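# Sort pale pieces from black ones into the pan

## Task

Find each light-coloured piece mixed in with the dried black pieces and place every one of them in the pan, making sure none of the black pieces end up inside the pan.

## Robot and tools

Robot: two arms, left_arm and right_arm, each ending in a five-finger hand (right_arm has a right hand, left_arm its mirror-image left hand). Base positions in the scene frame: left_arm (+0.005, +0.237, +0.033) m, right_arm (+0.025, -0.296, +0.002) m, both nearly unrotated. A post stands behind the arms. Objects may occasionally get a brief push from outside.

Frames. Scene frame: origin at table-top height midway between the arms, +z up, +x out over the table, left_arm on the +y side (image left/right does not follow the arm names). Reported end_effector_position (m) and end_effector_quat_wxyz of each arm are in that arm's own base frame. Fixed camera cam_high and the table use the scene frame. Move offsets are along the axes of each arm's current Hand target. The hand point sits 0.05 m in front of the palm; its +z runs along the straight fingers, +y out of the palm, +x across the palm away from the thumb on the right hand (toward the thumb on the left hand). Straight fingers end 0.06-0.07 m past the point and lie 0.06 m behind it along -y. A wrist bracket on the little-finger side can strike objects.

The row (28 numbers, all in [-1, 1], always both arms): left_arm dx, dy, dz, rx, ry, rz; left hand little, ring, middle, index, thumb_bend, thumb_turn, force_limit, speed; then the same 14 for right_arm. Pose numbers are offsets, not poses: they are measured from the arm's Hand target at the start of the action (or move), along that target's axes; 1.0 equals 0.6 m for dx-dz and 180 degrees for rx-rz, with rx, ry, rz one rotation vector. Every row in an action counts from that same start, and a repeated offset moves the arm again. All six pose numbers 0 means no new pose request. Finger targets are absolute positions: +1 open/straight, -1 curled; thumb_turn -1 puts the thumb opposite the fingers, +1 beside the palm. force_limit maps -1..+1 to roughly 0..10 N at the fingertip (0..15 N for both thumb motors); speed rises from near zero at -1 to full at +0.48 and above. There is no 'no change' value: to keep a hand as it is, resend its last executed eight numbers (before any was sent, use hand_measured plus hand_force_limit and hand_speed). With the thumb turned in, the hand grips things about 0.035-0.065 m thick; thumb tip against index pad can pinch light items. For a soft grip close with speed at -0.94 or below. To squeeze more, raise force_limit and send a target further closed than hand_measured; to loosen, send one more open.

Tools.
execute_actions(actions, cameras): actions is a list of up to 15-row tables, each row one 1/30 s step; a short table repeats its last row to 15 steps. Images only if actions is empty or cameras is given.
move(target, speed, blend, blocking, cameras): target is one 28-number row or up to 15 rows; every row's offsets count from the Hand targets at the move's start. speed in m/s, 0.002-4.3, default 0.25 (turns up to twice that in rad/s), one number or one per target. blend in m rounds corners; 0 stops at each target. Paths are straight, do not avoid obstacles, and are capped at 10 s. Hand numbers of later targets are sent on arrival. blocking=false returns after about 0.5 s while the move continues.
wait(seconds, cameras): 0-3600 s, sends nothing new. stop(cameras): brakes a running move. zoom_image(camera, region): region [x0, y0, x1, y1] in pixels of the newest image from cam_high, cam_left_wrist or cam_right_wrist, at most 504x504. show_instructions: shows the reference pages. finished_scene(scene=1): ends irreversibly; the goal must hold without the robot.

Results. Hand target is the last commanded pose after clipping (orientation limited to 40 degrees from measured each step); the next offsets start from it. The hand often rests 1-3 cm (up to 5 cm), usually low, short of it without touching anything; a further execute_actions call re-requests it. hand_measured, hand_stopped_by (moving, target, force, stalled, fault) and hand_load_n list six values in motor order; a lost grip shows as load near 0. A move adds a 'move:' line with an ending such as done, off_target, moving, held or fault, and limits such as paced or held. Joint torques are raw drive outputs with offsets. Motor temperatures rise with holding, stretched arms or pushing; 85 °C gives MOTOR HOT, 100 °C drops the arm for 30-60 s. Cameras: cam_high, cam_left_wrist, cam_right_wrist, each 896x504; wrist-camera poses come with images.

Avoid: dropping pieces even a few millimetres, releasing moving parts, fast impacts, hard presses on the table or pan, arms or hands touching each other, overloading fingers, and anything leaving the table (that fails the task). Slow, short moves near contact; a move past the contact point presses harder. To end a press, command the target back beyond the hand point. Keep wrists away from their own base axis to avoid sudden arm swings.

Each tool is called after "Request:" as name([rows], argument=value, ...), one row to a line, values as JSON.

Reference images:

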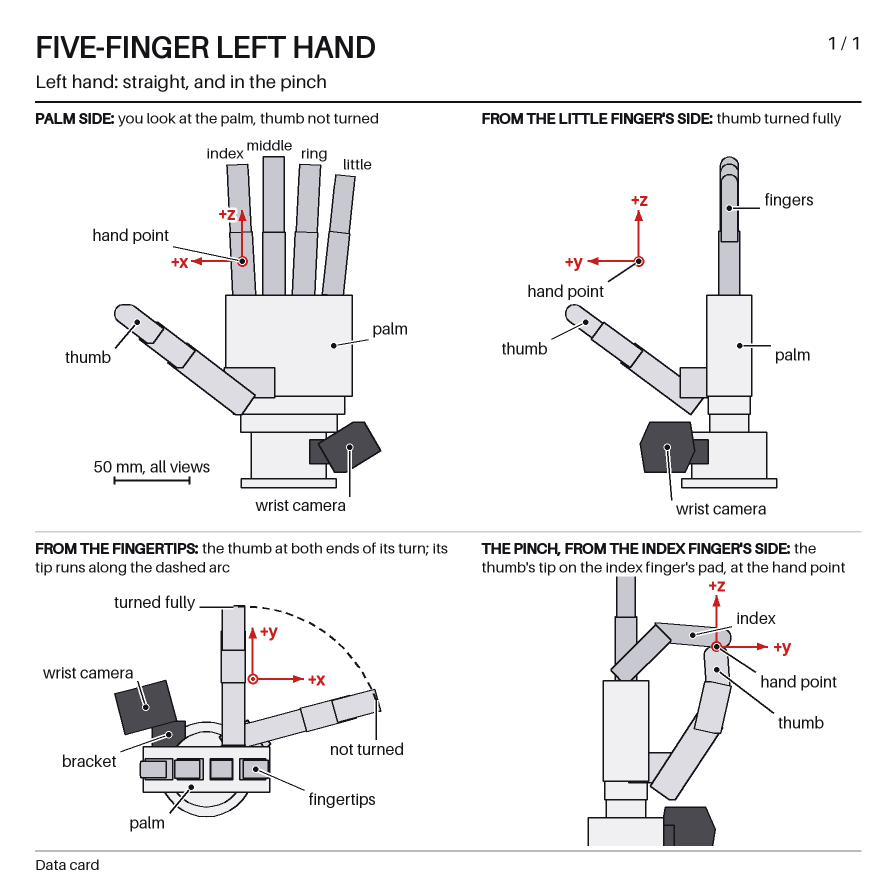

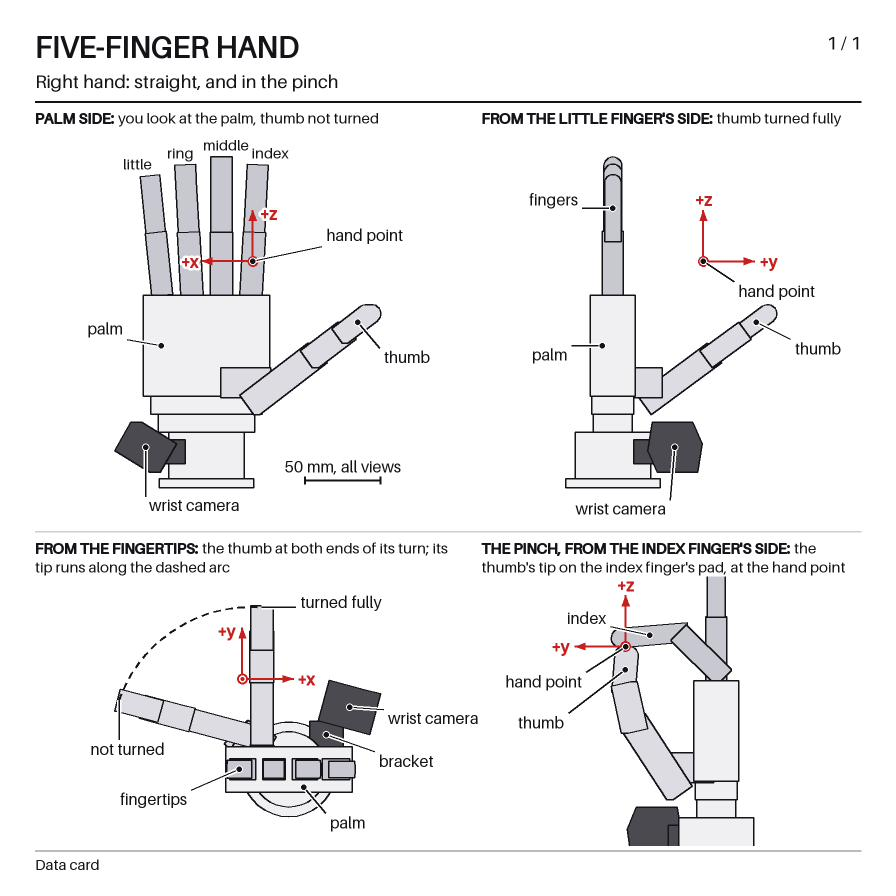

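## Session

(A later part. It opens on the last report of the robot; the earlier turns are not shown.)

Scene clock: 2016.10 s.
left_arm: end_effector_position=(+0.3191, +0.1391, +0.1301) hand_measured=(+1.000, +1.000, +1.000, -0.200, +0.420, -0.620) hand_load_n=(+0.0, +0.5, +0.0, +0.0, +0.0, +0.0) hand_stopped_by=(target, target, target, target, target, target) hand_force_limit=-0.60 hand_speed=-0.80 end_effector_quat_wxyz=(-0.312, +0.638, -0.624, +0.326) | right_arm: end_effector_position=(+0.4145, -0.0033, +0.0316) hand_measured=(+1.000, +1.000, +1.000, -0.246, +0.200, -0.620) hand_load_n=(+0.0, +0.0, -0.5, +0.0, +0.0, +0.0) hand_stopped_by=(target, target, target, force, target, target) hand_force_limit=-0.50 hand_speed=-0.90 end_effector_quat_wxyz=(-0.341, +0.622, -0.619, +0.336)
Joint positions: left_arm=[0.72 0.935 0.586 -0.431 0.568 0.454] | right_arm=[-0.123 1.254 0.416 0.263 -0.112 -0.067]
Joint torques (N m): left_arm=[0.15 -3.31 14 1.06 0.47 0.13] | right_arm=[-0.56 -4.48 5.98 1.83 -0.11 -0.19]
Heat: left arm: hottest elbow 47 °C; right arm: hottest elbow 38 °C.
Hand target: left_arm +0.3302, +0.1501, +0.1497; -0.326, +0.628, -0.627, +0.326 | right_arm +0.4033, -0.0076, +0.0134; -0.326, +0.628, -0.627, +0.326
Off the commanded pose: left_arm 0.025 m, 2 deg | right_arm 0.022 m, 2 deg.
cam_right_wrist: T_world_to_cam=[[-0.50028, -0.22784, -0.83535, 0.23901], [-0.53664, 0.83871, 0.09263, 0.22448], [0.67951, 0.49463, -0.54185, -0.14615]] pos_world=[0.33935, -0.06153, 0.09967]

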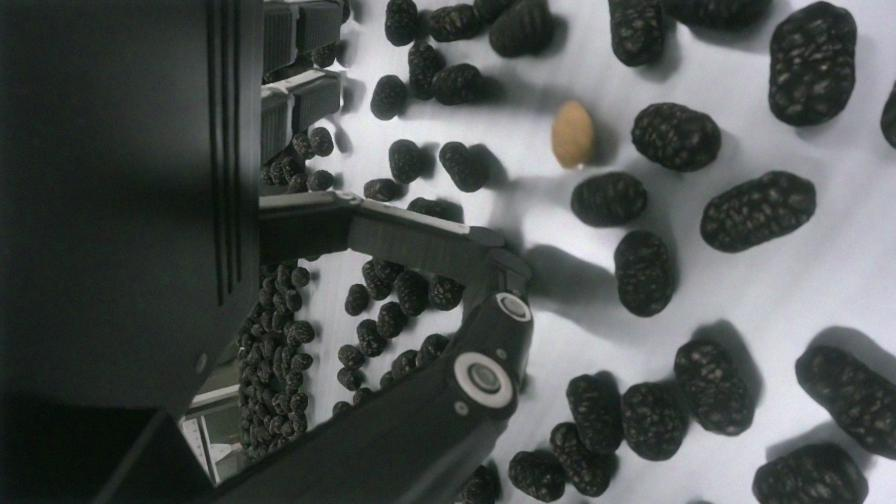

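Request:
move([
  [0,0,0,0,0,0,1,1,1,-0.2,0.42,-0.62,-0.6,-0.8, 0,-0.0568,-0.0398,0,0,0,1,1,1,-0.2,0.42,-0.62,-0.6,-0.7],
  [0,0,0,0,0,0,1,1,1,-0.2,0.42,-0.62,-0.6,-0.8, 0.0673,-0.0584,-0.0375,0,0,0,1,1,1,-0.2,0.42,-0.62,-0.6,-0.7],
], cameras=["cam_right_wrist"], blend=[0.01,0], speed=0.12)

Scene clock: 2033.17 s.
left_arm: end_effector_position=(+0.3191, +0.1391, +0.1301) hand_measured=(+1.000, +1.000, +1.000, -0.200, +0.420, -0.620) hand_load_n=(+0.0, +0.0, -0.5, +0.0, +0.0, +0.0) hand_stopped_by=(target, target, target, target, target, target) hand_force_limit=-0.60 hand_speed=-0.80 end_effector_quat_wxyz=(-0.312, +0.638, -0.624, +0.326) | right_arm: end_effector_position=(+0.3925, -0.0412, +0.0458) hand_measured=(+1.000, +1.000, +1.000, -0.200, +0.420, -0.620) hand_load_n=(+0.0, -0.5, -0.5, +0.0, +0.0, +0.0) hand_stopped_by=(target, target, target, target, target, target) hand_force_limit=-0.60 hand_speed=-0.70 end_effector_quat_wxyz=(-0.326, +0.627, -0.631, +0.319)
Joint positions: left_arm=[0.72 0.935 0.586 -0.431 0.568 0.454] | right_arm=[-0.265 1.164 0.44 0.083 -0.22 -0.148]
Joint torques (N m): left_arm=[0.21 -3.25 14 1.06 0.47 0.13] | right_arm=[-0.26 -4.66 11.18 1.21 -0.29 -0.19]
Heat: left arm: hottest elbow 47 °C; right arm: hottest elbow 37 °C.
Hand target: left_arm +0.3302, +0.1501, +0.1497; -0.326, +0.628, -0.627, +0.326 | right_arm +0.4051, -0.0480, +0.0551; -0.326, +0.628, -0.627, +0.326
Off the commanded pose: left_arm 0.025 m, 2 deg | right_arm 0.017 m, 1 deg.
move: off_target (right_arm)
cam_right_wrist: T_world_to_cam=[[-0.5451, -0.21902, -0.80926, 0.24797], [-0.52491, 0.84182, 0.12574, 0.23722], [0.65371, 0.49332, -0.57384, -0.09315]] pos_world=[0.32058, -0.09943, 0.11739]

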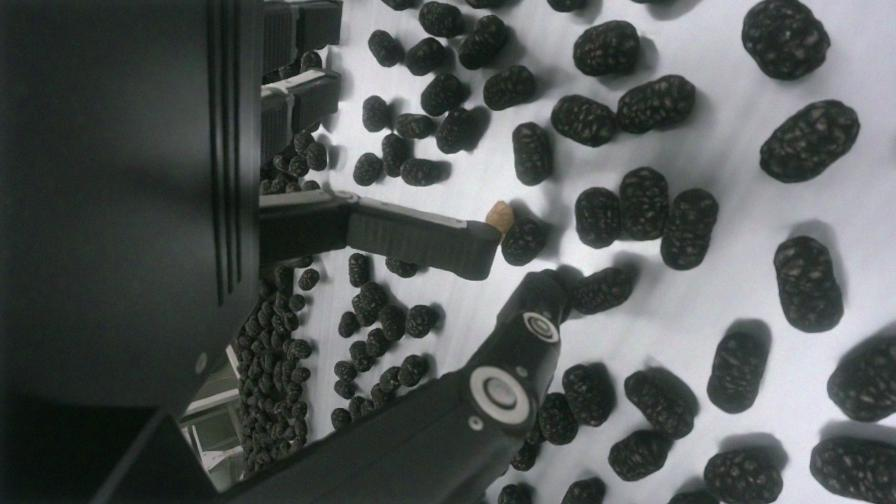

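Request:
move(target=[0,0,0,0,0,0,1,1,1,-0.2,0.42,-0.62,-0.6,-0.8, 0,-0.0314,-0.0424,0,0,0,1,1,1,-0.2,0.42,-0.62,-0.6,-0.7], cameras=["cam_right_wrist"], speed=0.12)

Scene clock: 2049.10 s.
left_arm: end_effector_position=(+0.3191, +0.1391, +0.1301) hand_measured=(+1.000, +1.000, +1.000, -0.200, +0.420, -0.620) hand_load_n=(+0.0, +0.0, +0.0, +0.0, +0.0, +0.0) hand_stopped_by=(target, target, target, target, target, target) hand_force_limit=-0.60 hand_speed=-0.80 end_effector_quat_wxyz=(-0.312, +0.638, -0.624, +0.326) | right_arm: end_effector_position=(+0.3831, -0.0394, +0.0703) hand_measured=(+1.000, +1.000, +1.000, -0.200, +0.420, -0.620) hand_load_n=(+0.0, +0.0, +0.0, +0.0, +0.0, +0.0) hand_stopped_by=(target, target, target, target, target, target) hand_force_limit=-0.60 hand_speed=-0.70 end_effector_quat_wxyz=(-0.324, +0.630, -0.632, +0.314)
Joint positions: left_arm=[0.72 0.935 0.586 -0.431 0.568 0.454] | right_arm=[-0.269 1.069 0.467 -0.053 -0.227 -0.154]
Joint torques (N m): left_arm=[0.15 -3.25 13.98 1.07 0.47 0.13] | right_arm=[-0.67 -5.01 11.82 1.28 -0.29 -0.18]
Heat: left arm: hottest elbow 47 °C; right arm: hottest elbow 38 °C.
Hand target: left_arm +0.3302, +0.1501, +0.1497; -0.326, +0.628, -0.627, +0.326 | right_arm +0.3951, -0.0479, +0.0850; -0.326, +0.628, -0.627, +0.326
Off the commanded pose: left_arm 0.025 m, 2 deg | right_arm 0.021 m, 2 deg.
move: off_target (right_arm)
cam_right_wrist: T_world_to_cam=[[-0.5537, -0.21952, -0.80326, 0.26591], [-0.52767, 0.83873, 0.13452, 0.22801], [0.64419, 0.49834, -0.58024, -0.06965]] pos_world=[0.31242, -0.09815, 0.14251]

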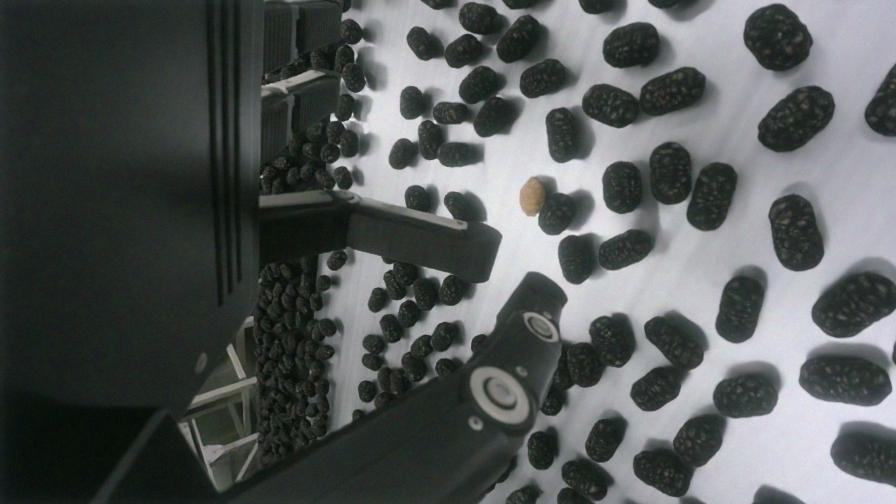

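Request:
execute_actions(actions=[])

Scene clock: 2095.90 s.
left_arm: end_effector_position=(+0.3191, +0.1391, +0.1301) hand_measured=(+1.000, +1.000, +1.000, -0.200, +0.420, -0.620) hand_load_n=(+0.0, +0.0, +0.0, +0.0, +0.0, +0.0) hand_stopped_by=(target, target, target, target, target, target) hand_force_limit=-0.60 hand_speed=-0.80 end_effector_quat_wxyz=(-0.312, +0.638, -0.624, +0.326) | right_arm: end_effector_position=(+0.3831, -0.0394, +0.0703) hand_measured=(+1.000, +1.000, +1.000, -0.200, +0.420, -0.620) hand_load_n=(+0.0, +0.0, +0.0, +0.0, +0.0, +0.0) hand_stopped_by=(target, target, target, target, target, target) hand_force_limit=-0.60 hand_speed=-0.70 end_effector_quat_wxyz=(-0.324, +0.630, -0.632, +0.314)
Joint positions: left_arm=[0.72 0.935 0.586 -0.431 0.568 0.454] | right_arm=[-0.269 1.069 0.467 -0.053 -0.227 -0.154]
Joint velocities: within noise
Joint torques (N m): left_arm=[0.21 -3.31 14 1.07 0.48 0.13] | right_arm=[-0.62 -5.01 11.82 1.21 -0.29 -0.19]
Motor temperatures (°C): left_arm=[27 28 47 24 24 24] | right_arm=[23 25 43 26 27 23]
Heat: left arm: hottest elbow 47 °C; right arm: hottest elbow 43 °C.
Hand target: left_arm +0.3302, +0.1501, +0.1497; -0.326, +0.628, -0.627, +0.326 | right_arm +0.3951, -0.0479, +0.0850; -0.326, +0.628, -0.627, +0.326
Off the commanded pose: left_arm 0.025 m, 2 deg | right_arm 0.021 m, 2 deg.
camera_calibration:
cam_left_wrist: T_world_to_cam=[[0.57418, -0.29299, 0.76451, -0.23799], [-0.54863, -0.8308, 0.09366, 0.28041], [0.60772, -0.47321, -0.63777, 0.06405]] pos_world=[0.25157, 0.19354, 0.19653]
cam_right_wrist: T_world_to_cam=[[-0.5537, -0.21952, -0.80326, 0.26591], [-0.52767, 0.83873, 0.13452, 0.22801], [0.64419, 0.49834, -0.58024, -0.06965]] pos_world=[0.31242, -0.09815, 0.14251]

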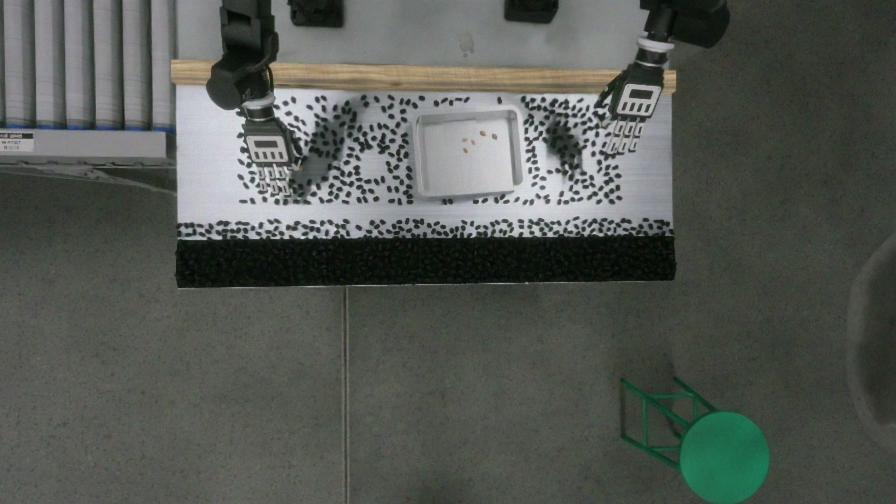

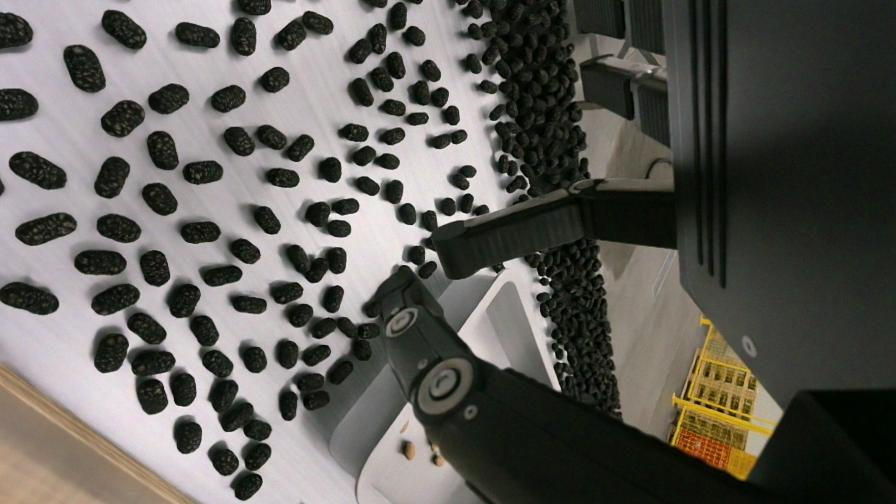

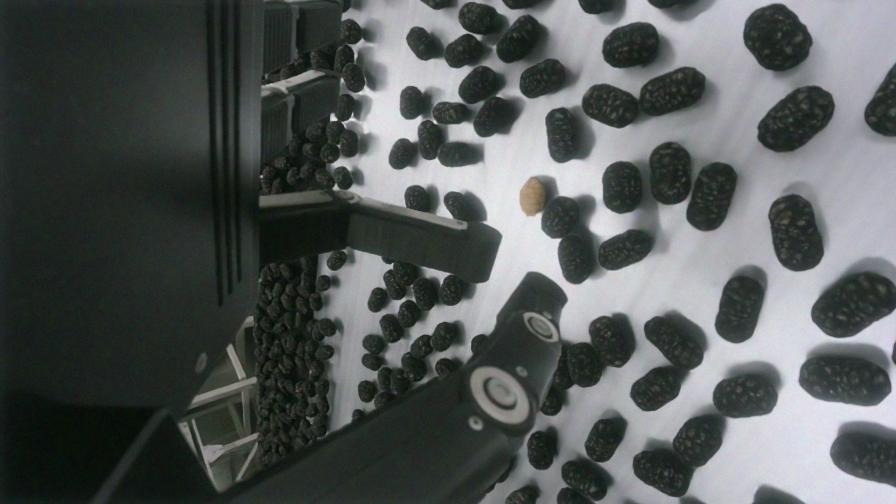

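Request:
zoom_image(camera="cam_right_wrist", region=[440, 110, 660, 290])

Scaled by 2.291 from the camera's image (finer frame: 1280x720).

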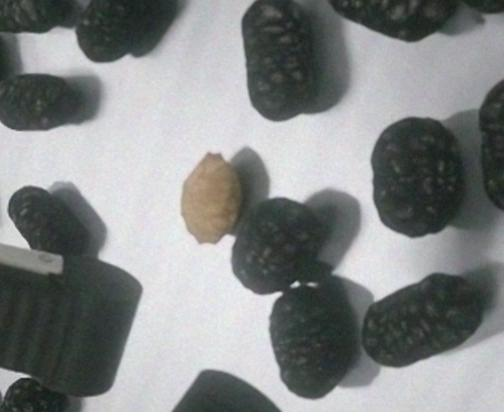

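Request:
move(target=[0,0,0,0,0,0,1,1,1,-0.2,0.42,-0.62,-0.6,-0.8,0.030,-0.0431,0.0614,0,0,0,1,1,1,1,0.42,-0.62,-0.6,-0.5], speed=0.1, cameras=["cam_right_wrist"])

Scene clock: 2171.23 s.
left_arm: end_effector_position=(+0.3191, +0.1391, +0.1301) hand_measured=(+1.000, +1.000, +1.000, -0.200, +0.420, -0.620) hand_load_n=(+0.0, +0.0, +0.0, +0.0, +0.0, +0.0) hand_stopped_by=(target, target, target, target, target, target) hand_force_limit=-0.60 hand_speed=-0.80 end_effector_quat_wxyz=(-0.312, +0.638, -0.624, +0.326) | right_arm: end_effector_position=(+0.4224, -0.0556, +0.0712) hand_measured=(+1.000, +1.000, +1.000, +1.000, +0.420, -0.620) hand_load_n=(+0.0, +0.0, +0.0, +0.0, +0.0, +0.0) hand_stopped_by=(target, target, target, target, target, target) hand_force_limit=-0.60 hand_speed=-0.50 end_effector_quat_wxyz=(-0.321, +0.631, -0.635, +0.309)
Joint positions: left_arm=[0.72 0.935 0.586 -0.431 0.568 0.454] | right_arm=[-0.285 1.21 0.574 -0.035 -0.239 -0.164]
Joint torques (N m): left_arm=[0.15 -3.25 14 1.06 0.48 0.13] | right_arm=[-0.62 -5.95 11.81 2.24 -0.29 -0.18]
Heat: left arm: hottest elbow 48 °C; right arm: hottest elbow 45 °C.
Hand target: left_arm +0.3302, +0.1501, +0.1497; -0.326, +0.628, -0.627, +0.326 | right_arm +0.4402, -0.0660, +0.0851; -0.326, +0.628, -0.627, +0.326
Off the commanded pose: left_arm 0.025 m, 2 deg | right_arm 0.025 m, 2 deg.
move: off_target (right_arm)
cam_right_wrist: T_world_to_cam=[[-0.56424, -0.21585, -0.7969, 0.289], [-0.525, 0.83874, 0.14454, 0.26029], [0.63719, 0.49993, -0.58657, -0.08276]] pos_world=[0.35245, -0.11456, 0.14413]

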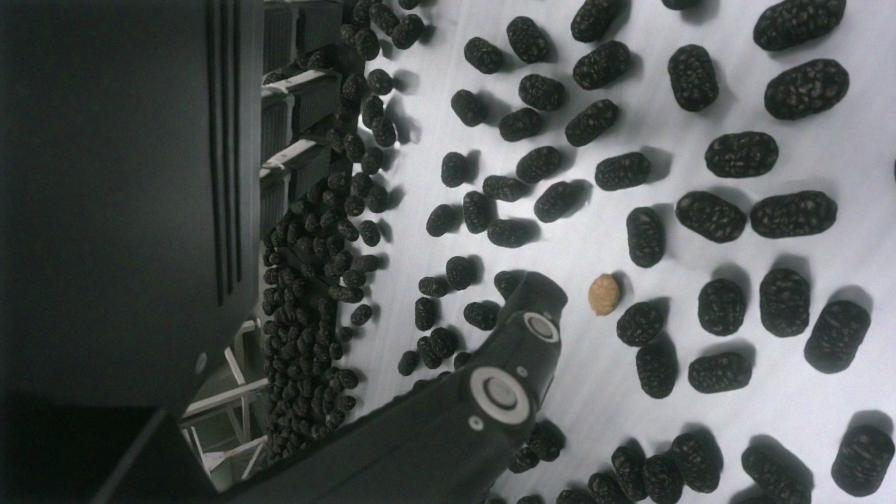

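Request:
move(target=[0,0,0,0,0,0,1,1,1,-0.2,0.42,-0.62,-0.6,-0.8,0.004,0.0317,0.0304,0,0,0,1,1,1,1,0.42,-0.62,-0.6,-0.5], speed=0.06, cameras=["cam_right_wrist"])

Scene clock: 2200.17 s.
left_arm: end_effector_position=(+0.3191, +0.1391, +0.1301) hand_measured=(+1.000, +1.000, +1.000, -0.200, +0.420, -0.620) hand_load_n=(+0.0, +0.0, +0.0, +0.0, +0.0, +0.0) hand_stopped_by=(target, target, target, target, target, target) hand_force_limit=-0.60 hand_speed=-0.80 end_effector_quat_wxyz=(-0.312, +0.638, -0.624, +0.326) | right_arm: end_effector_position=(+0.4373, -0.0604, +0.0564) hand_measured=(+1.000, +1.000, +1.000, +1.000, +0.420, -0.620) hand_load_n=(+0.0, +0.0, +0.0, +0.0, +0.0, +0.0) hand_stopped_by=(target, target, target, target, target, target) hand_force_limit=-0.60 hand_speed=-0.50 end_effector_quat_wxyz=(-0.326, +0.629, -0.630, +0.317)
Joint positions: left_arm=[0.72 0.935 0.586 -0.431 0.568 0.454] | right_arm=[-0.287 1.286 0.574 0.064 -0.241 -0.165]
Joint torques (N m): left_arm=[0.21 -3.37 13.98 1.05 0.48 0.13] | right_arm=[-0.73 -6.65 9.37 2.32 -0.3 -0.19]
Heat: left arm: hottest elbow 48 °C; right arm: hottest elbow 44 °C.
Hand target: left_arm +0.3302, +0.1501, +0.1497; -0.326, +0.628, -0.627, +0.326 | right_arm +0.4442, -0.0683, +0.0591; -0.326, +0.628, -0.627, +0.326
Off the commanded pose: left_arm 0.025 m, 2 deg | right_arm 0.011 m, 1 deg.
move: off_target (right_arm)
cam_right_wrist: T_world_to_cam=[[-0.54606, -0.2216, -0.8079, 0.27693], [-0.52907, 0.83894, 0.12749, 0.27704], [0.64953, 0.49706, -0.57536, -0.10484]] pos_world=[0.36589, -0.11894, 0.12809]

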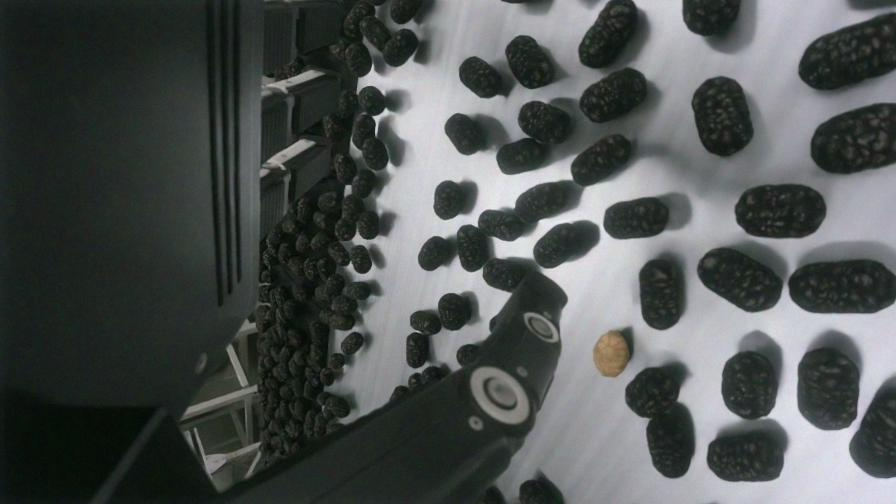

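Request:
move(target=[0,0,0,0,0,0,1,1,1,-0.2,0.42,-0.62,-0.6,-0.8,-0.005,0.0232,-0.0041,0,0,0,1,1,1,1,0.42,-0.62,-0.6,-0.5], speed=0.06, cameras=["cam_right_wrist"])

Scene clock: 2214.07 s.
left_arm: end_effector_position=(+0.3191, +0.1391, +0.1301) hand_measured=(+1.000, +1.000, +1.000, -0.200, +0.420, -0.620) hand_load_n=(+0.0, +0.0, +0.0, +0.0, +0.0, +0.0) hand_stopped_by=(target, target, target, target, target, target) hand_force_limit=-0.60 hand_speed=-0.80 end_effector_quat_wxyz=(-0.312, +0.638, -0.624, +0.326) | right_arm: end_effector_position=(+0.4370, -0.0602, +0.0549) hand_measured=(+1.000, +1.000, +1.000, +1.000, +0.420, -0.620) hand_load_n=(+0.0, +0.0, +0.0, +0.0, +0.0, +0.0) hand_stopped_by=(target, target, target, target, target, target) hand_force_limit=-0.60 hand_speed=-0.50 end_effector_quat_wxyz=(-0.330, +0.627, -0.626, +0.324)
Joint positions: left_arm=[0.72 0.935 0.586 -0.431 0.568 0.454] | right_arm=[-0.287 1.286 0.558 0.099 -0.242 -0.165]
Joint torques (N m): left_arm=[0.21 -3.25 14.01 1.06 0.47 0.14] | right_arm=[-0.67 -7 7.46 2.33 -0.3 -0.18]
Heat: left arm: hottest elbow 49 °C; right arm: hottest elbow 43 °C.
Hand target: left_arm +0.3302, +0.1501, +0.1497; -0.326, +0.628, -0.627, +0.326 | right_arm +0.4342, -0.0653, +0.0492; -0.326, +0.628, -0.627, +0.326
Off the commanded pose: left_arm 0.025 m, 2 deg | right_arm 0.008 m, 0 deg.
move: done
cam_right_wrist: T_world_to_cam=[[-0.53163, -0.22573, -0.81634, 0.26954], [-0.5314, 0.83942, 0.11396, 0.27871], [0.65953, 0.49439, -0.56622, -0.11059]] pos_world=[0.36434, -0.11843, 0.12566]

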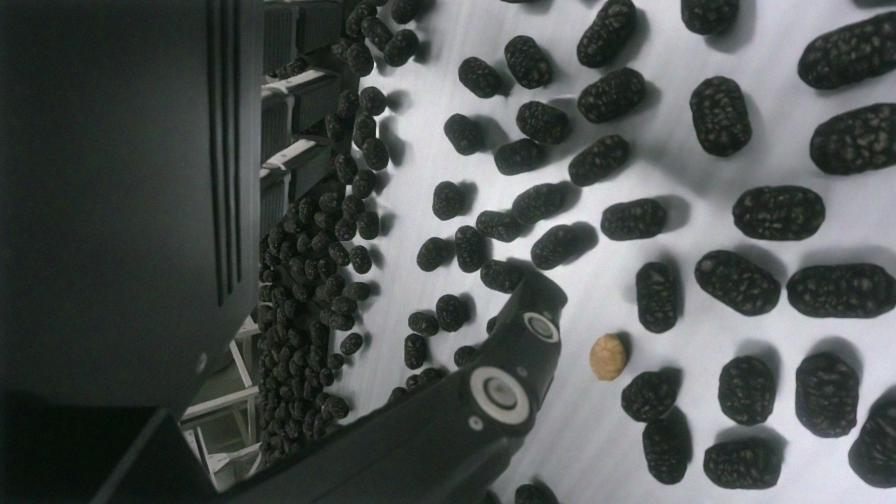

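Request:
move(target=[0,0,0,0,0,0,1,1,1,-0.2,0.42,-0.62,-0.6,-0.8,-0.003,0.0205,0.0,0,0,0,1,1,1,1,0.42,-0.62,-0.6,-0.5], speed=0.06, cameras=["cam_right_wrist"])

Scene clock: 2222.17 s.
left_arm: end_effector_position=(+0.3191, +0.1391, +0.1301) hand_measured=(+1.000, +1.000, +1.000, -0.200, +0.420, -0.620) hand_load_n=(+0.0, +0.0, +0.0, +0.0, +0.0, +0.0) hand_stopped_by=(target, target, target, target, target, target) hand_force_limit=-0.60 hand_speed=-0.80 end_effector_quat_wxyz=(-0.312, +0.638, -0.624, +0.326) | right_arm: end_effector_position=(+0.4299, -0.0585, +0.0463) hand_measured=(+1.000, +1.000, +1.000, +1.000, +0.420, -0.620) hand_load_n=(+0.0, +0.0, +0.0, +0.0, +0.0, +0.0) hand_stopped_by=(target, target, target, target, target, target) hand_force_limit=-0.60 hand_speed=-0.50 end_effector_quat_wxyz=(-0.331, +0.627, -0.626, +0.326)
Joint positions: left_arm=[0.72 0.935 0.586 -0.431 0.568 0.454] | right_arm=[-0.288 1.288 0.526 0.136 -0.243 -0.166]
Joint torques (N m): left_arm=[0.21 -3.31 13.98 1.06 0.48 0.13] | right_arm=[-0.73 -6.3 7.34 2.32 -0.29 -0.18]
Heat: left arm: hottest elbow 49 °C; right arm: hottest elbow 42 °C.
Hand target: left_arm +0.3302, +0.1501, +0.1497; -0.326, +0.628, -0.627, +0.326 | right_arm +0.4270, -0.0636, +0.0388; -0.326, +0.628, -0.627, +0.326
Off the commanded pose: left_arm 0.025 m, 2 deg | right_arm 0.009 m, 1 deg.
move: done
cam_right_wrist: T_world_to_cam=[[-0.52861, -0.22633, -0.81813, 0.25788], [-0.5316, 0.83967, 0.11119, 0.27468], [0.6618, 0.49369, -0.56418, -0.11271]] pos_world=[0.35694, -0.11663, 0.11685]

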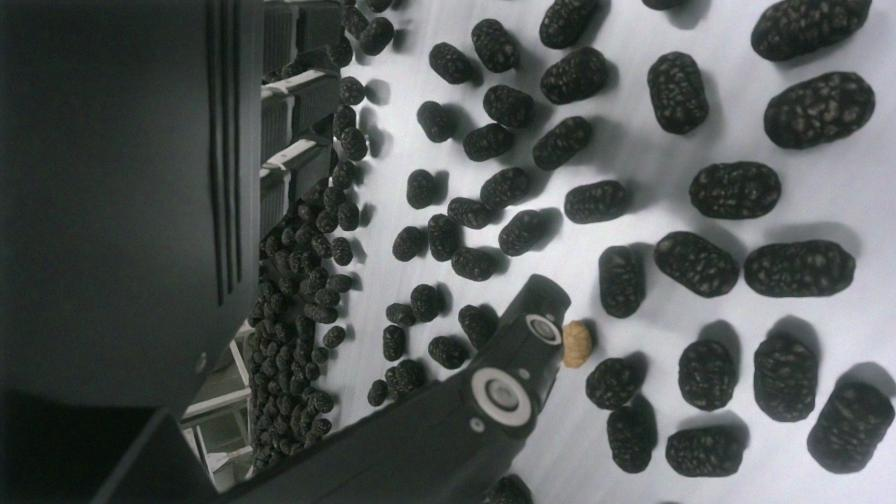

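Request:
move(target=[0,0,0,0,0,0,1,1,1,-0.2,0.42,-0.62,-0.6,-0.8,0,0.0137,0.0096,0,0,0,1,1,1,1,0.42,-0.62,-0.6,-0.5], speed=0.05, cameras=["cam_right_wrist"])

Scene clock: 2246.83 s.
left_arm: end_effector_position=(+0.3191, +0.1391, +0.1301) hand_measured=(+1.000, +1.000, +1.000, -0.200, +0.420, -0.620) hand_load_n=(+0.0, +0.0, +0.0, +0.0, +0.0, +0.0) hand_stopped_by=(target, target, target, target, target, target) hand_force_limit=-0.60 hand_speed=-0.80 end_effector_quat_wxyz=(-0.312, +0.638, -0.624, +0.326) | right_arm: end_effector_position=(+0.4303, -0.0587, +0.0360) hand_measured=(+1.000, +1.000, +1.000, +1.000, +0.420, -0.620) hand_load_n=(+0.0, -0.5, +0.0, +0.0, +0.0, +0.0) hand_stopped_by=(target, target, target, target, target, target) hand_force_limit=-0.60 hand_speed=-0.50 end_effector_quat_wxyz=(-0.331, +0.627, -0.626, +0.326)
Joint positions: left_arm=[0.72 0.935 0.586 -0.431 0.568 0.454] | right_arm=[-0.288 1.318 0.515 0.177 -0.243 -0.166]
Joint torques (N m): left_arm=[0.21 -3.31 13.98 1.06 0.48 0.13] | right_arm=[-0.67 -6.42 7.04 2.29 -0.29 -0.19]
Heat: left arm: hottest elbow 49 °C; right arm: hottest elbow 41 °C.
Hand target: left_arm +0.3302, +0.1501, +0.1497; -0.326, +0.628, -0.627, +0.326 | right_arm +0.4270, -0.0636, +0.0289; -0.326, +0.628, -0.627, +0.326
Off the commanded pose: left_arm 0.025 m, 2 deg | right_arm 0.009 m, 1 deg.
move: done
cam_right_wrist: T_world_to_cam=[[-0.52887, -0.22668, -0.81787, 0.24965], [-0.53174, 0.83958, 0.11114, 0.27625], [0.66148, 0.49368, -0.56456, -0.11854]] pos_world=[0.35734, -0.11683, 0.10655]

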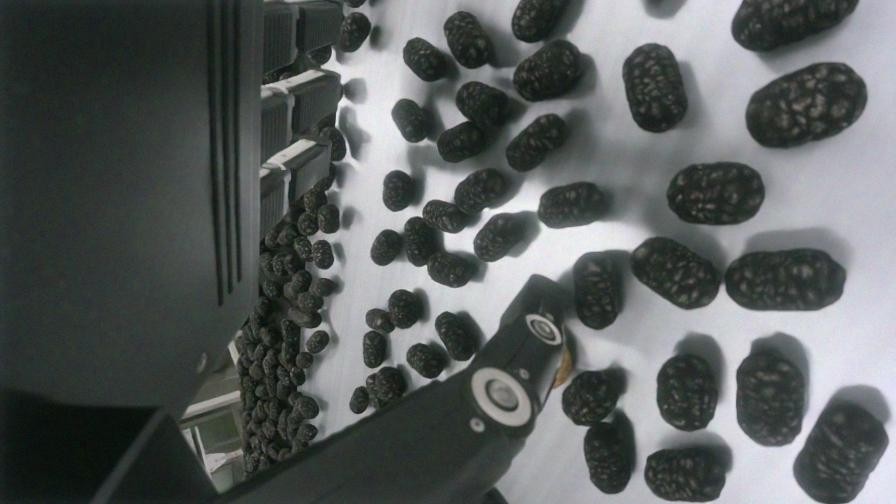

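Request:
move(target=[0,0,0,0,0,0,1,1,1,-0.2,0.42,-0.62,-0.6,-0.8,-0.025,0,0,0,0,0,1,1,1,1,0.42,-0.62,-0.6,-0.5], speed=0.04, cameras=["cam_right_wrist"])

Scene clock: 2254.43 s.
left_arm: end_effector_position=(+0.3191, +0.1391, +0.1301) hand_measured=(+1.000, +1.000, +1.000, -0.200, +0.420, -0.620) hand_load_n=(+0.0, +0.0, +0.0, +0.0, +0.0, +0.0) hand_stopped_by=(target, target, target, target, target, target) hand_force_limit=-0.60 hand_speed=-0.80 end_effector_quat_wxyz=(-0.312, +0.638, -0.624, +0.326) | right_arm: end_effector_position=(+0.4307, -0.0558, +0.0341) hand_measured=(+1.000, +1.000, +1.000, +1.000, +0.420, -0.620) hand_load_n=(+0.0, +0.0, +0.0, +0.0, -0.5, -0.5) hand_stopped_by=(target, target, target, target, target, target) hand_force_limit=-0.60 hand_speed=-0.50 end_effector_quat_wxyz=(-0.324, +0.627, -0.626, +0.332)
Joint positions: left_arm=[0.72 0.935 0.586 -0.431 0.568 0.454] | right_arm=[-0.269 1.318 0.509 0.186 -0.212 -0.162]
Joint torques (N m): left_arm=[0.15 -3.31 14 1.05 0.47 0.13] | right_arm=[1.55 -7.36 6.56 2.21 -0.08 0.03]
Heat: left arm: hottest elbow 49 °C; right arm: hottest elbow 41 °C.
Hand target: left_arm +0.3302, +0.1501, +0.1497; -0.326, +0.628, -0.627, +0.326 | right_arm +0.4271, -0.0486, +0.0289; -0.326, +0.628, -0.627, +0.326
Off the commanded pose: left_arm 0.025 m, 2 deg | right_arm 0.010 m, 1 deg.
move: done
cam_right_wrist: T_world_to_cam=[[-0.53171, -0.23505, -0.81365, 0.24956], [-0.52508, 0.84528, 0.09895, 0.27213], [0.66451, 0.47985, -0.57287, -0.12316]] pos_world=[0.35743, -0.11227, 0.10558]

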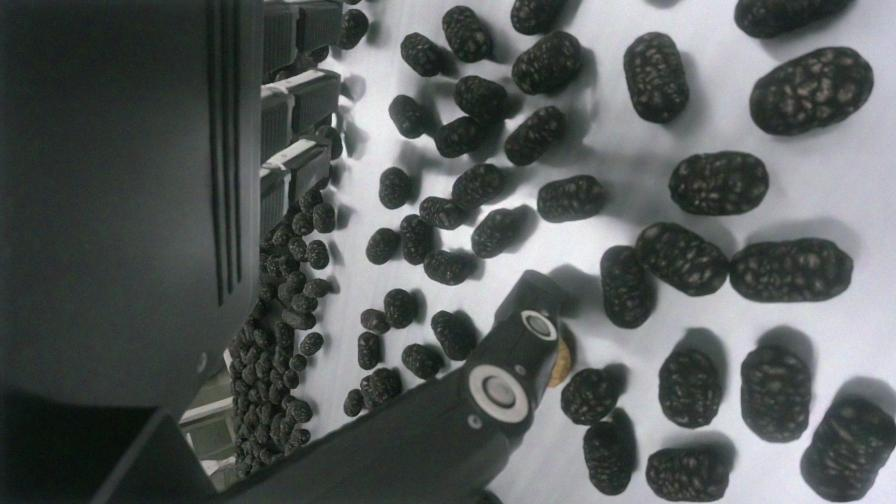

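Request:
move(target=[0,0,0,0,0,0,1,1,1,-0.2,0.42,-0.62,-0.6,-0.8,-0.025,-0.003,-0.002,0,0,0,1,1,1,1,0.42,-0.62,-0.6,-0.5], speed=0.04, cameras=["cam_right_wrist"])

Scene clock: 2268.57 s.
left_arm: end_effector_position=(+0.3191, +0.1391, +0.1301) hand_measured=(+1.000, +1.000, +1.000, -0.200, +0.420, -0.620) hand_load_n=(+0.0, +0.0, +0.0, +0.0, +0.0, +0.0) hand_stopped_by=(target, target, target, target, target, target) hand_force_limit=-0.60 hand_speed=-0.80 end_effector_quat_wxyz=(-0.312, +0.638, -0.624, +0.326) | right_arm: end_effector_position=(+0.4308, -0.0403, +0.0340) hand_measured=(+1.000, +1.000, +1.000, +1.000, +0.420, -0.620) hand_load_n=(+0.0, +0.0, -0.5, +0.0, -0.5, -0.5) hand_stopped_by=(target, target, target, target, target, target) hand_force_limit=-0.60 hand_speed=-0.50 end_effector_quat_wxyz=(-0.323, +0.628, -0.626, +0.330)
Joint positions: left_arm=[0.72 0.935 0.586 -0.431 0.568 0.454] | right_arm=[-0.221 1.309 0.502 0.186 -0.173 -0.135]
Joint torques (N m): left_arm=[0.15 -3.37 13.98 1.06 0.48 0.13] | right_arm=[1.44 -7.71 6.61 2.09 -0.1 0.03]
Heat: left arm: hottest elbow 49 °C; right arm: hottest elbow 40 °C.
Hand target: left_arm +0.3302, +0.1501, +0.1497; -0.326, +0.628, -0.627, +0.326 | right_arm +0.4271, -0.0335, +0.0310; -0.326, +0.628, -0.627, +0.326
Off the commanded pose: left_arm 0.025 m, 2 deg | right_arm 0.008 m, 1 deg.
move: done
cam_right_wrist: T_world_to_cam=[[-0.53427, -0.23518, -0.81194, 0.25429], [-0.52529, 0.84492, 0.10092, 0.25914], [0.66229, 0.48042, -0.57496, -0.12963]] pos_world=[0.35784, -0.09687, 0.10578]

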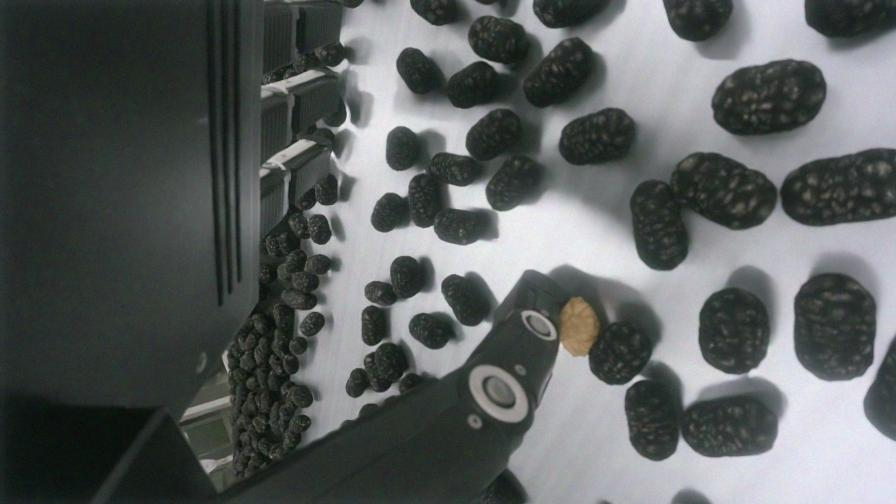

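Request:
move(target=[0,0,0,0,0,0,1,1,1,-0.2,0.42,-0.62,-0.6,-0.8,0,-0.08,-0.056,0,0,0,1,1,1,-0.2,0.42,-0.62,-0.6,-0.5], speed=0.1, cameras=["cam_right_wrist"])

Request:
zoom_image(camera="cam_right_wrist", region=[480, 120, 700, 340])

Scene clock: 2286.77 s.
left_arm: end_effector_position=(+0.3191, +0.1391, +0.1301) hand_measured=(+1.000, +1.000, +1.000, -0.200, +0.420, -0.620) hand_load_n=(+0.0, +0.0, +0.0, +0.0, +0.0, +0.0) hand_stopped_by=(target, target, target, target, target, target) hand_force_limit=-0.60 hand_speed=-0.80 end_effector_quat_wxyz=(-0.312, +0.638, -0.624, +0.326) | right_arm: end_effector_position=(+0.4131, -0.0361, +0.0735) hand_measured=(+1.000, +1.000, +1.000, -0.200, +0.420, -0.620) hand_load_n=(+0.0, +0.0, +0.0, +0.0, +0.0, +0.0) hand_stopped_by=(target, target, target, target, target, target) hand_force_limit=-0.60 hand_speed=-0.50 end_effector_quat_wxyz=(-0.317, +0.631, -0.632, +0.319)
Joint positions: left_arm=[0.72 0.935 0.586 -0.431 0.568 0.454] | right_arm=[-0.221 1.153 0.533 -0.03 -0.173 -0.132]
Joint torques (N m): left_arm=[0.15 -3.37 14 1.05 0.48 0.13] | right_arm=[1.49 -6.3 11.78 1.31 -0.11 0.02]
Motor temperatures (°C): left_arm=[27 28 49 24 24 24] | right_arm=[23 26 38 26 27 23]
Heat: left arm: hottest elbow 49 °C; right arm: hottest elbow 38 °C.
Hand target: left_arm +0.3302, +0.1501, +0.1497; -0.326, +0.628, -0.627, +0.326 | right_arm +0.4272, -0.0335, +0.0897; -0.326, +0.628, -0.627, +0.326
Off the commanded pose: left_arm 0.025 m, 2 deg | right_arm 0.022 m, 1 deg.
move: off_target (right_arm)
cam_right_wrist: T_world_to_cam=[[-0.55709, -0.22751, -0.79868, 0.28652], [-0.52089, 0.84476, 0.12269, 0.23887], [0.64678, 0.48438, -0.58911, -0.08962]] pos_world=[0.34201, -0.09319, 0.14673]

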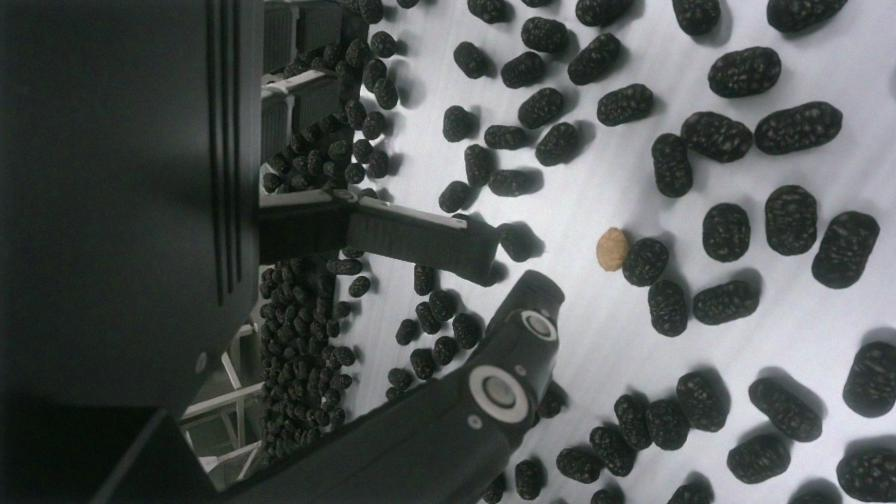

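Scaled by 2.291 from the camera's image (finer frame: 1280x720).

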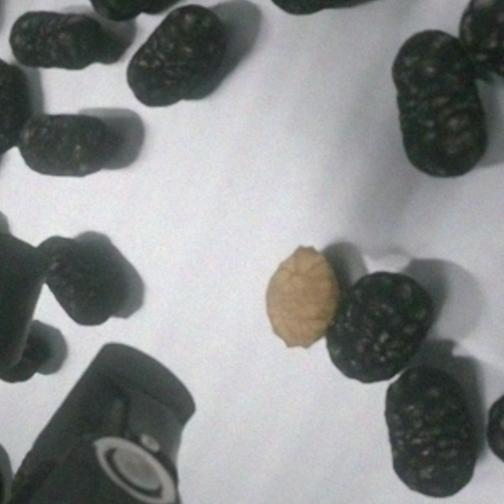

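Request:
move([
  [0,0,0,0,0,0,1,1,1,-0.2,0.42,-0.62,-0.6,-0.8,0.05,0.0096,-0.0137,0,0,0,1,1,1,-0.2,0.42,-0.62,-0.6,-0.5],
  [0,0,0,0,0,0,1,1,1,-0.2,0.42,-0.62,-0.6,-0.8,0.05,0.0519,0.016,0,0,0,1,1,1,-0.2,0.42,-0.62,-0.6,-0.5],
], speed=0.08, cameras=["cam_right_wrist"])

Scene clock: 2326.73 s.
left_arm: end_effector_position=(+0.3191, +0.1391, +0.1301) hand_measured=(+1.000, +1.000, +1.000, -0.200, +0.420, -0.620) hand_load_n=(+0.0, +0.0, +0.0, +0.0, +0.5, +0.0) hand_stopped_by=(target, target, target, target, target, target) hand_force_limit=-0.60 hand_speed=-0.80 end_effector_quat_wxyz=(-0.312, +0.638, -0.624, +0.326) | right_arm: end_effector_position=(+0.4209, -0.0608, +0.0669) hand_measured=(+1.000, +1.000, +1.000, -0.200, +0.420, -0.620) hand_load_n=(+0.0, +0.0, +0.0, +0.0, +0.0, +0.0) hand_stopped_by=(target, target, target, target, target, target) hand_force_limit=-0.60 hand_speed=-0.50 end_effector_quat_wxyz=(-0.330, +0.626, -0.626, +0.327)
Joint positions: left_arm=[0.72 0.935 0.586 -0.431 0.568 0.454] | right_arm=[-0.302 1.209 0.533 0.049 -0.251 -0.172]
Joint torques (N m): left_arm=[0.15 -3.31 14 1.06 0.47 0.13] | right_arm=[-0.26 -5.71 7.56 2.29 -0.3 -0.18]
Motor temperatures (°C): left_arm=[27 28 50 24 24 24] | right_arm=[23 25 44 26 27 23]
Heat: left arm: hottest elbow 50 °C; right arm: hottest elbow 44 °C.
Hand target: left_arm +0.3302, +0.1501, +0.1497; -0.326, +0.628, -0.627, +0.326 | right_arm +0.4172, -0.0636, +0.0587; -0.326, +0.628, -0.627, +0.326
Off the commanded pose: left_arm 0.025 m, 2 deg | right_arm 0.009 m, 1 deg.
move: done
cam_right_wrist: T_world_to_cam=[[-0.52827, -0.22523, -0.81866, 0.26937], [-0.52877, 0.84165, 0.10965, 0.26859], [0.66433, 0.49081, -0.56371, -0.09529]] pos_world=[0.34763, -0.11862, 0.13735]

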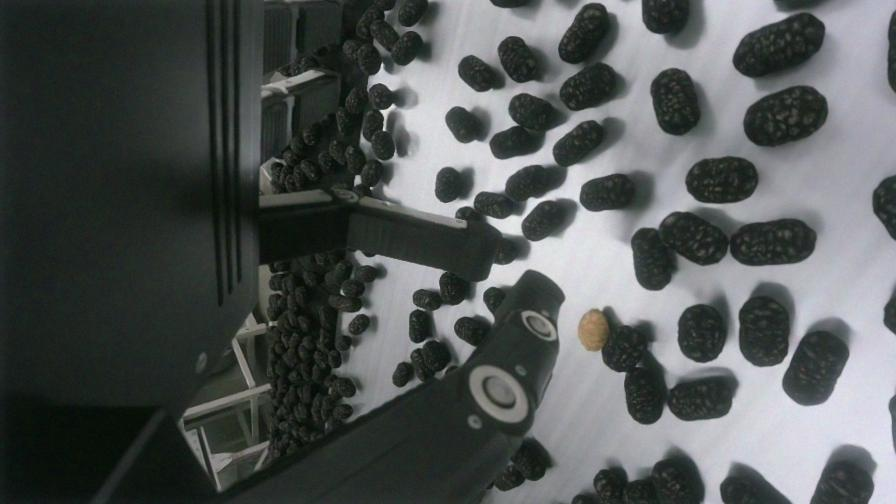

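Request:
move(target=[0,0,0,0,0,0,1,1,1,-0.2,0.42,-0.62,-0.6,-0.8,-0.0033,0.0360,0.0212,0,0,0,1,1,1,-0.2,0.42,-0.62,-0.6,-0.5], speed=0.05, cameras=["cam_right_wrist"])

Scene clock: 2340.77 s.
left_arm: end_effector_position=(+0.3191, +0.1391, +0.1301) hand_measured=(+1.000, +1.000, +1.000, -0.200, +0.420, -0.620) hand_load_n=(+0.0, +0.0, +0.0, +0.0, +0.0, +0.0) hand_stopped_by=(target, target, target, target, target, target) hand_force_limit=-0.60 hand_speed=-0.80 end_effector_quat_wxyz=(-0.312, +0.638, -0.624, +0.326) | right_arm: end_effector_position=(+0.4180, -0.0598, +0.0408) hand_measured=(+1.000, +1.000, +1.000, -0.200, +0.420, -0.620) hand_load_n=(+0.0, +0.0, +0.0, +0.0, +0.0, +0.0) hand_stopped_by=(target, target, target, target, target, target) hand_force_limit=-0.60 hand_speed=-0.50 end_effector_quat_wxyz=(-0.330, +0.626, -0.627, +0.327)
Joint positions: left_arm=[0.72 0.935 0.586 -0.431 0.568 0.454] | right_arm=[-0.302 1.27 0.491 0.152 -0.251 -0.172]
Joint torques (N m): left_arm=[0.15 -3.31 13.98 1.05 0.48 0.13] | right_arm=[0.03 -5.95 7.13 2.32 -0.18 -0.16]
Heat: left arm: hottest elbow 50 °C; right arm: hottest elbow 42 °C.
Hand target: left_arm +0.3302, +0.1501, +0.1497; -0.326, +0.628, -0.627, +0.326 | right_arm +0.4151, -0.0616, +0.0337; -0.326, +0.628, -0.627, +0.326
Off the commanded pose: left_arm 0.025 m, 2 deg | right_arm 0.008 m, 1 deg.
move: done
cam_right_wrist: T_world_to_cam=[[-0.52919, -0.22494, -0.81814, 0.24697], [-0.52863, 0.84163, 0.11053, 0.26901], [0.66371, 0.49098, -0.56429, -0.10822]] pos_world=[0.34473, -0.11772, 0.11125]

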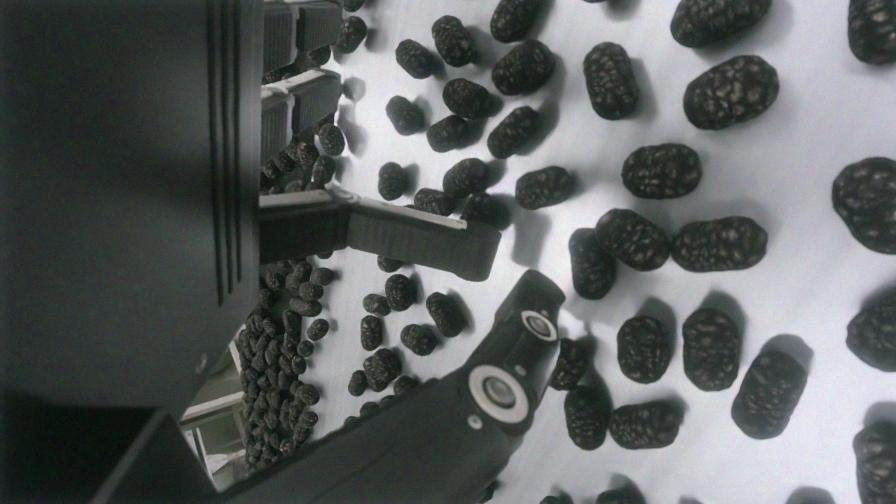

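Request:
move([
  [0,0,0,0,0,0,1,1,1,-0.2,0.42,-0.62,-0.6,-0.8,0,0.0068,0.0048,0,0,0,1,1,1,-0.2,0.42,-0.62,-0.6,-0.5],
  [0,0,0,0,0,0,1,1,1,-0.2,0.42,-0.62,-0.6,-0.8,-0.025,0.0062,0.0043,0,0,0,1,1,1,-0.2,0.42,-0.62,-0.6,-0.5],
], speed=0.04, cameras=["cam_right_wrist"])

Scene clock: 2353.40 s.
left_arm: end_effector_position=(+0.3191, +0.1391, +0.1301) hand_measured=(+1.000, +1.000, +1.000, -0.200, +0.420, -0.620) hand_load_n=(+0.0, +0.0, +0.0, +0.0, +0.0, +0.0) hand_stopped_by=(target, target, target, target, target, target) hand_force_limit=-0.60 hand_speed=-0.80 end_effector_quat_wxyz=(-0.312, +0.638, -0.624, +0.326) | right_arm: end_effector_position=(+0.4186, -0.0536, +0.0338) hand_measured=(+1.000, +1.000, +1.000, -0.200, +0.420, -0.620) hand_load_n=(+0.0, +0.0, +0.0, +0.0, +0.0, -0.5) hand_stopped_by=(target, target, target, target, target, target) hand_force_limit=-0.60 hand_speed=-0.50 end_effector_quat_wxyz=(-0.324, +0.628, -0.626, +0.331)
Joint positions: left_arm=[0.72 0.935 0.586 -0.431 0.568 0.454] | right_arm=[-0.272 1.284 0.48 0.18 -0.214 -0.165]
Joint torques (N m): left_arm=[0.15 -3.25 13.98 1.07 0.47 0.13] | right_arm=[1.44 -6.89 6.57 2.24 -0.1 0.04]
Heat: left arm: hottest elbow 50 °C; right arm: hottest elbow 40 °C.
Hand target: left_arm +0.3302, +0.1501, +0.1497; -0.326, +0.628, -0.627, +0.326 | right_arm +0.4151, -0.0467, +0.0292; -0.326, +0.628, -0.627, +0.326
Off the commanded pose: left_arm 0.025 m, 2 deg | right_arm 0.009 m, 1 deg.
move: done
cam_right_wrist: T_world_to_cam=[[-0.53281, -0.23529, -0.81287, 0.24389], [-0.52509, 0.84521, 0.09953, 0.26392], [0.66362, 0.47985, -0.57388, -0.11589]] pos_world=[0.34543, -0.11007, 0.10548]

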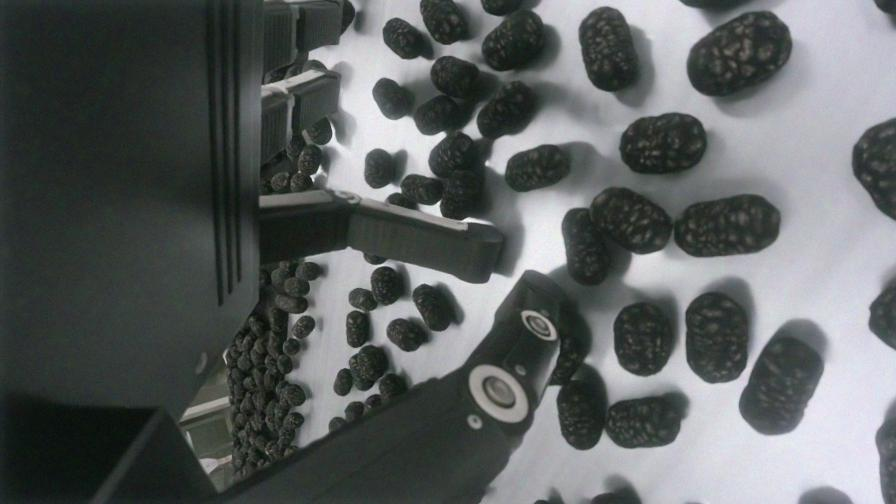

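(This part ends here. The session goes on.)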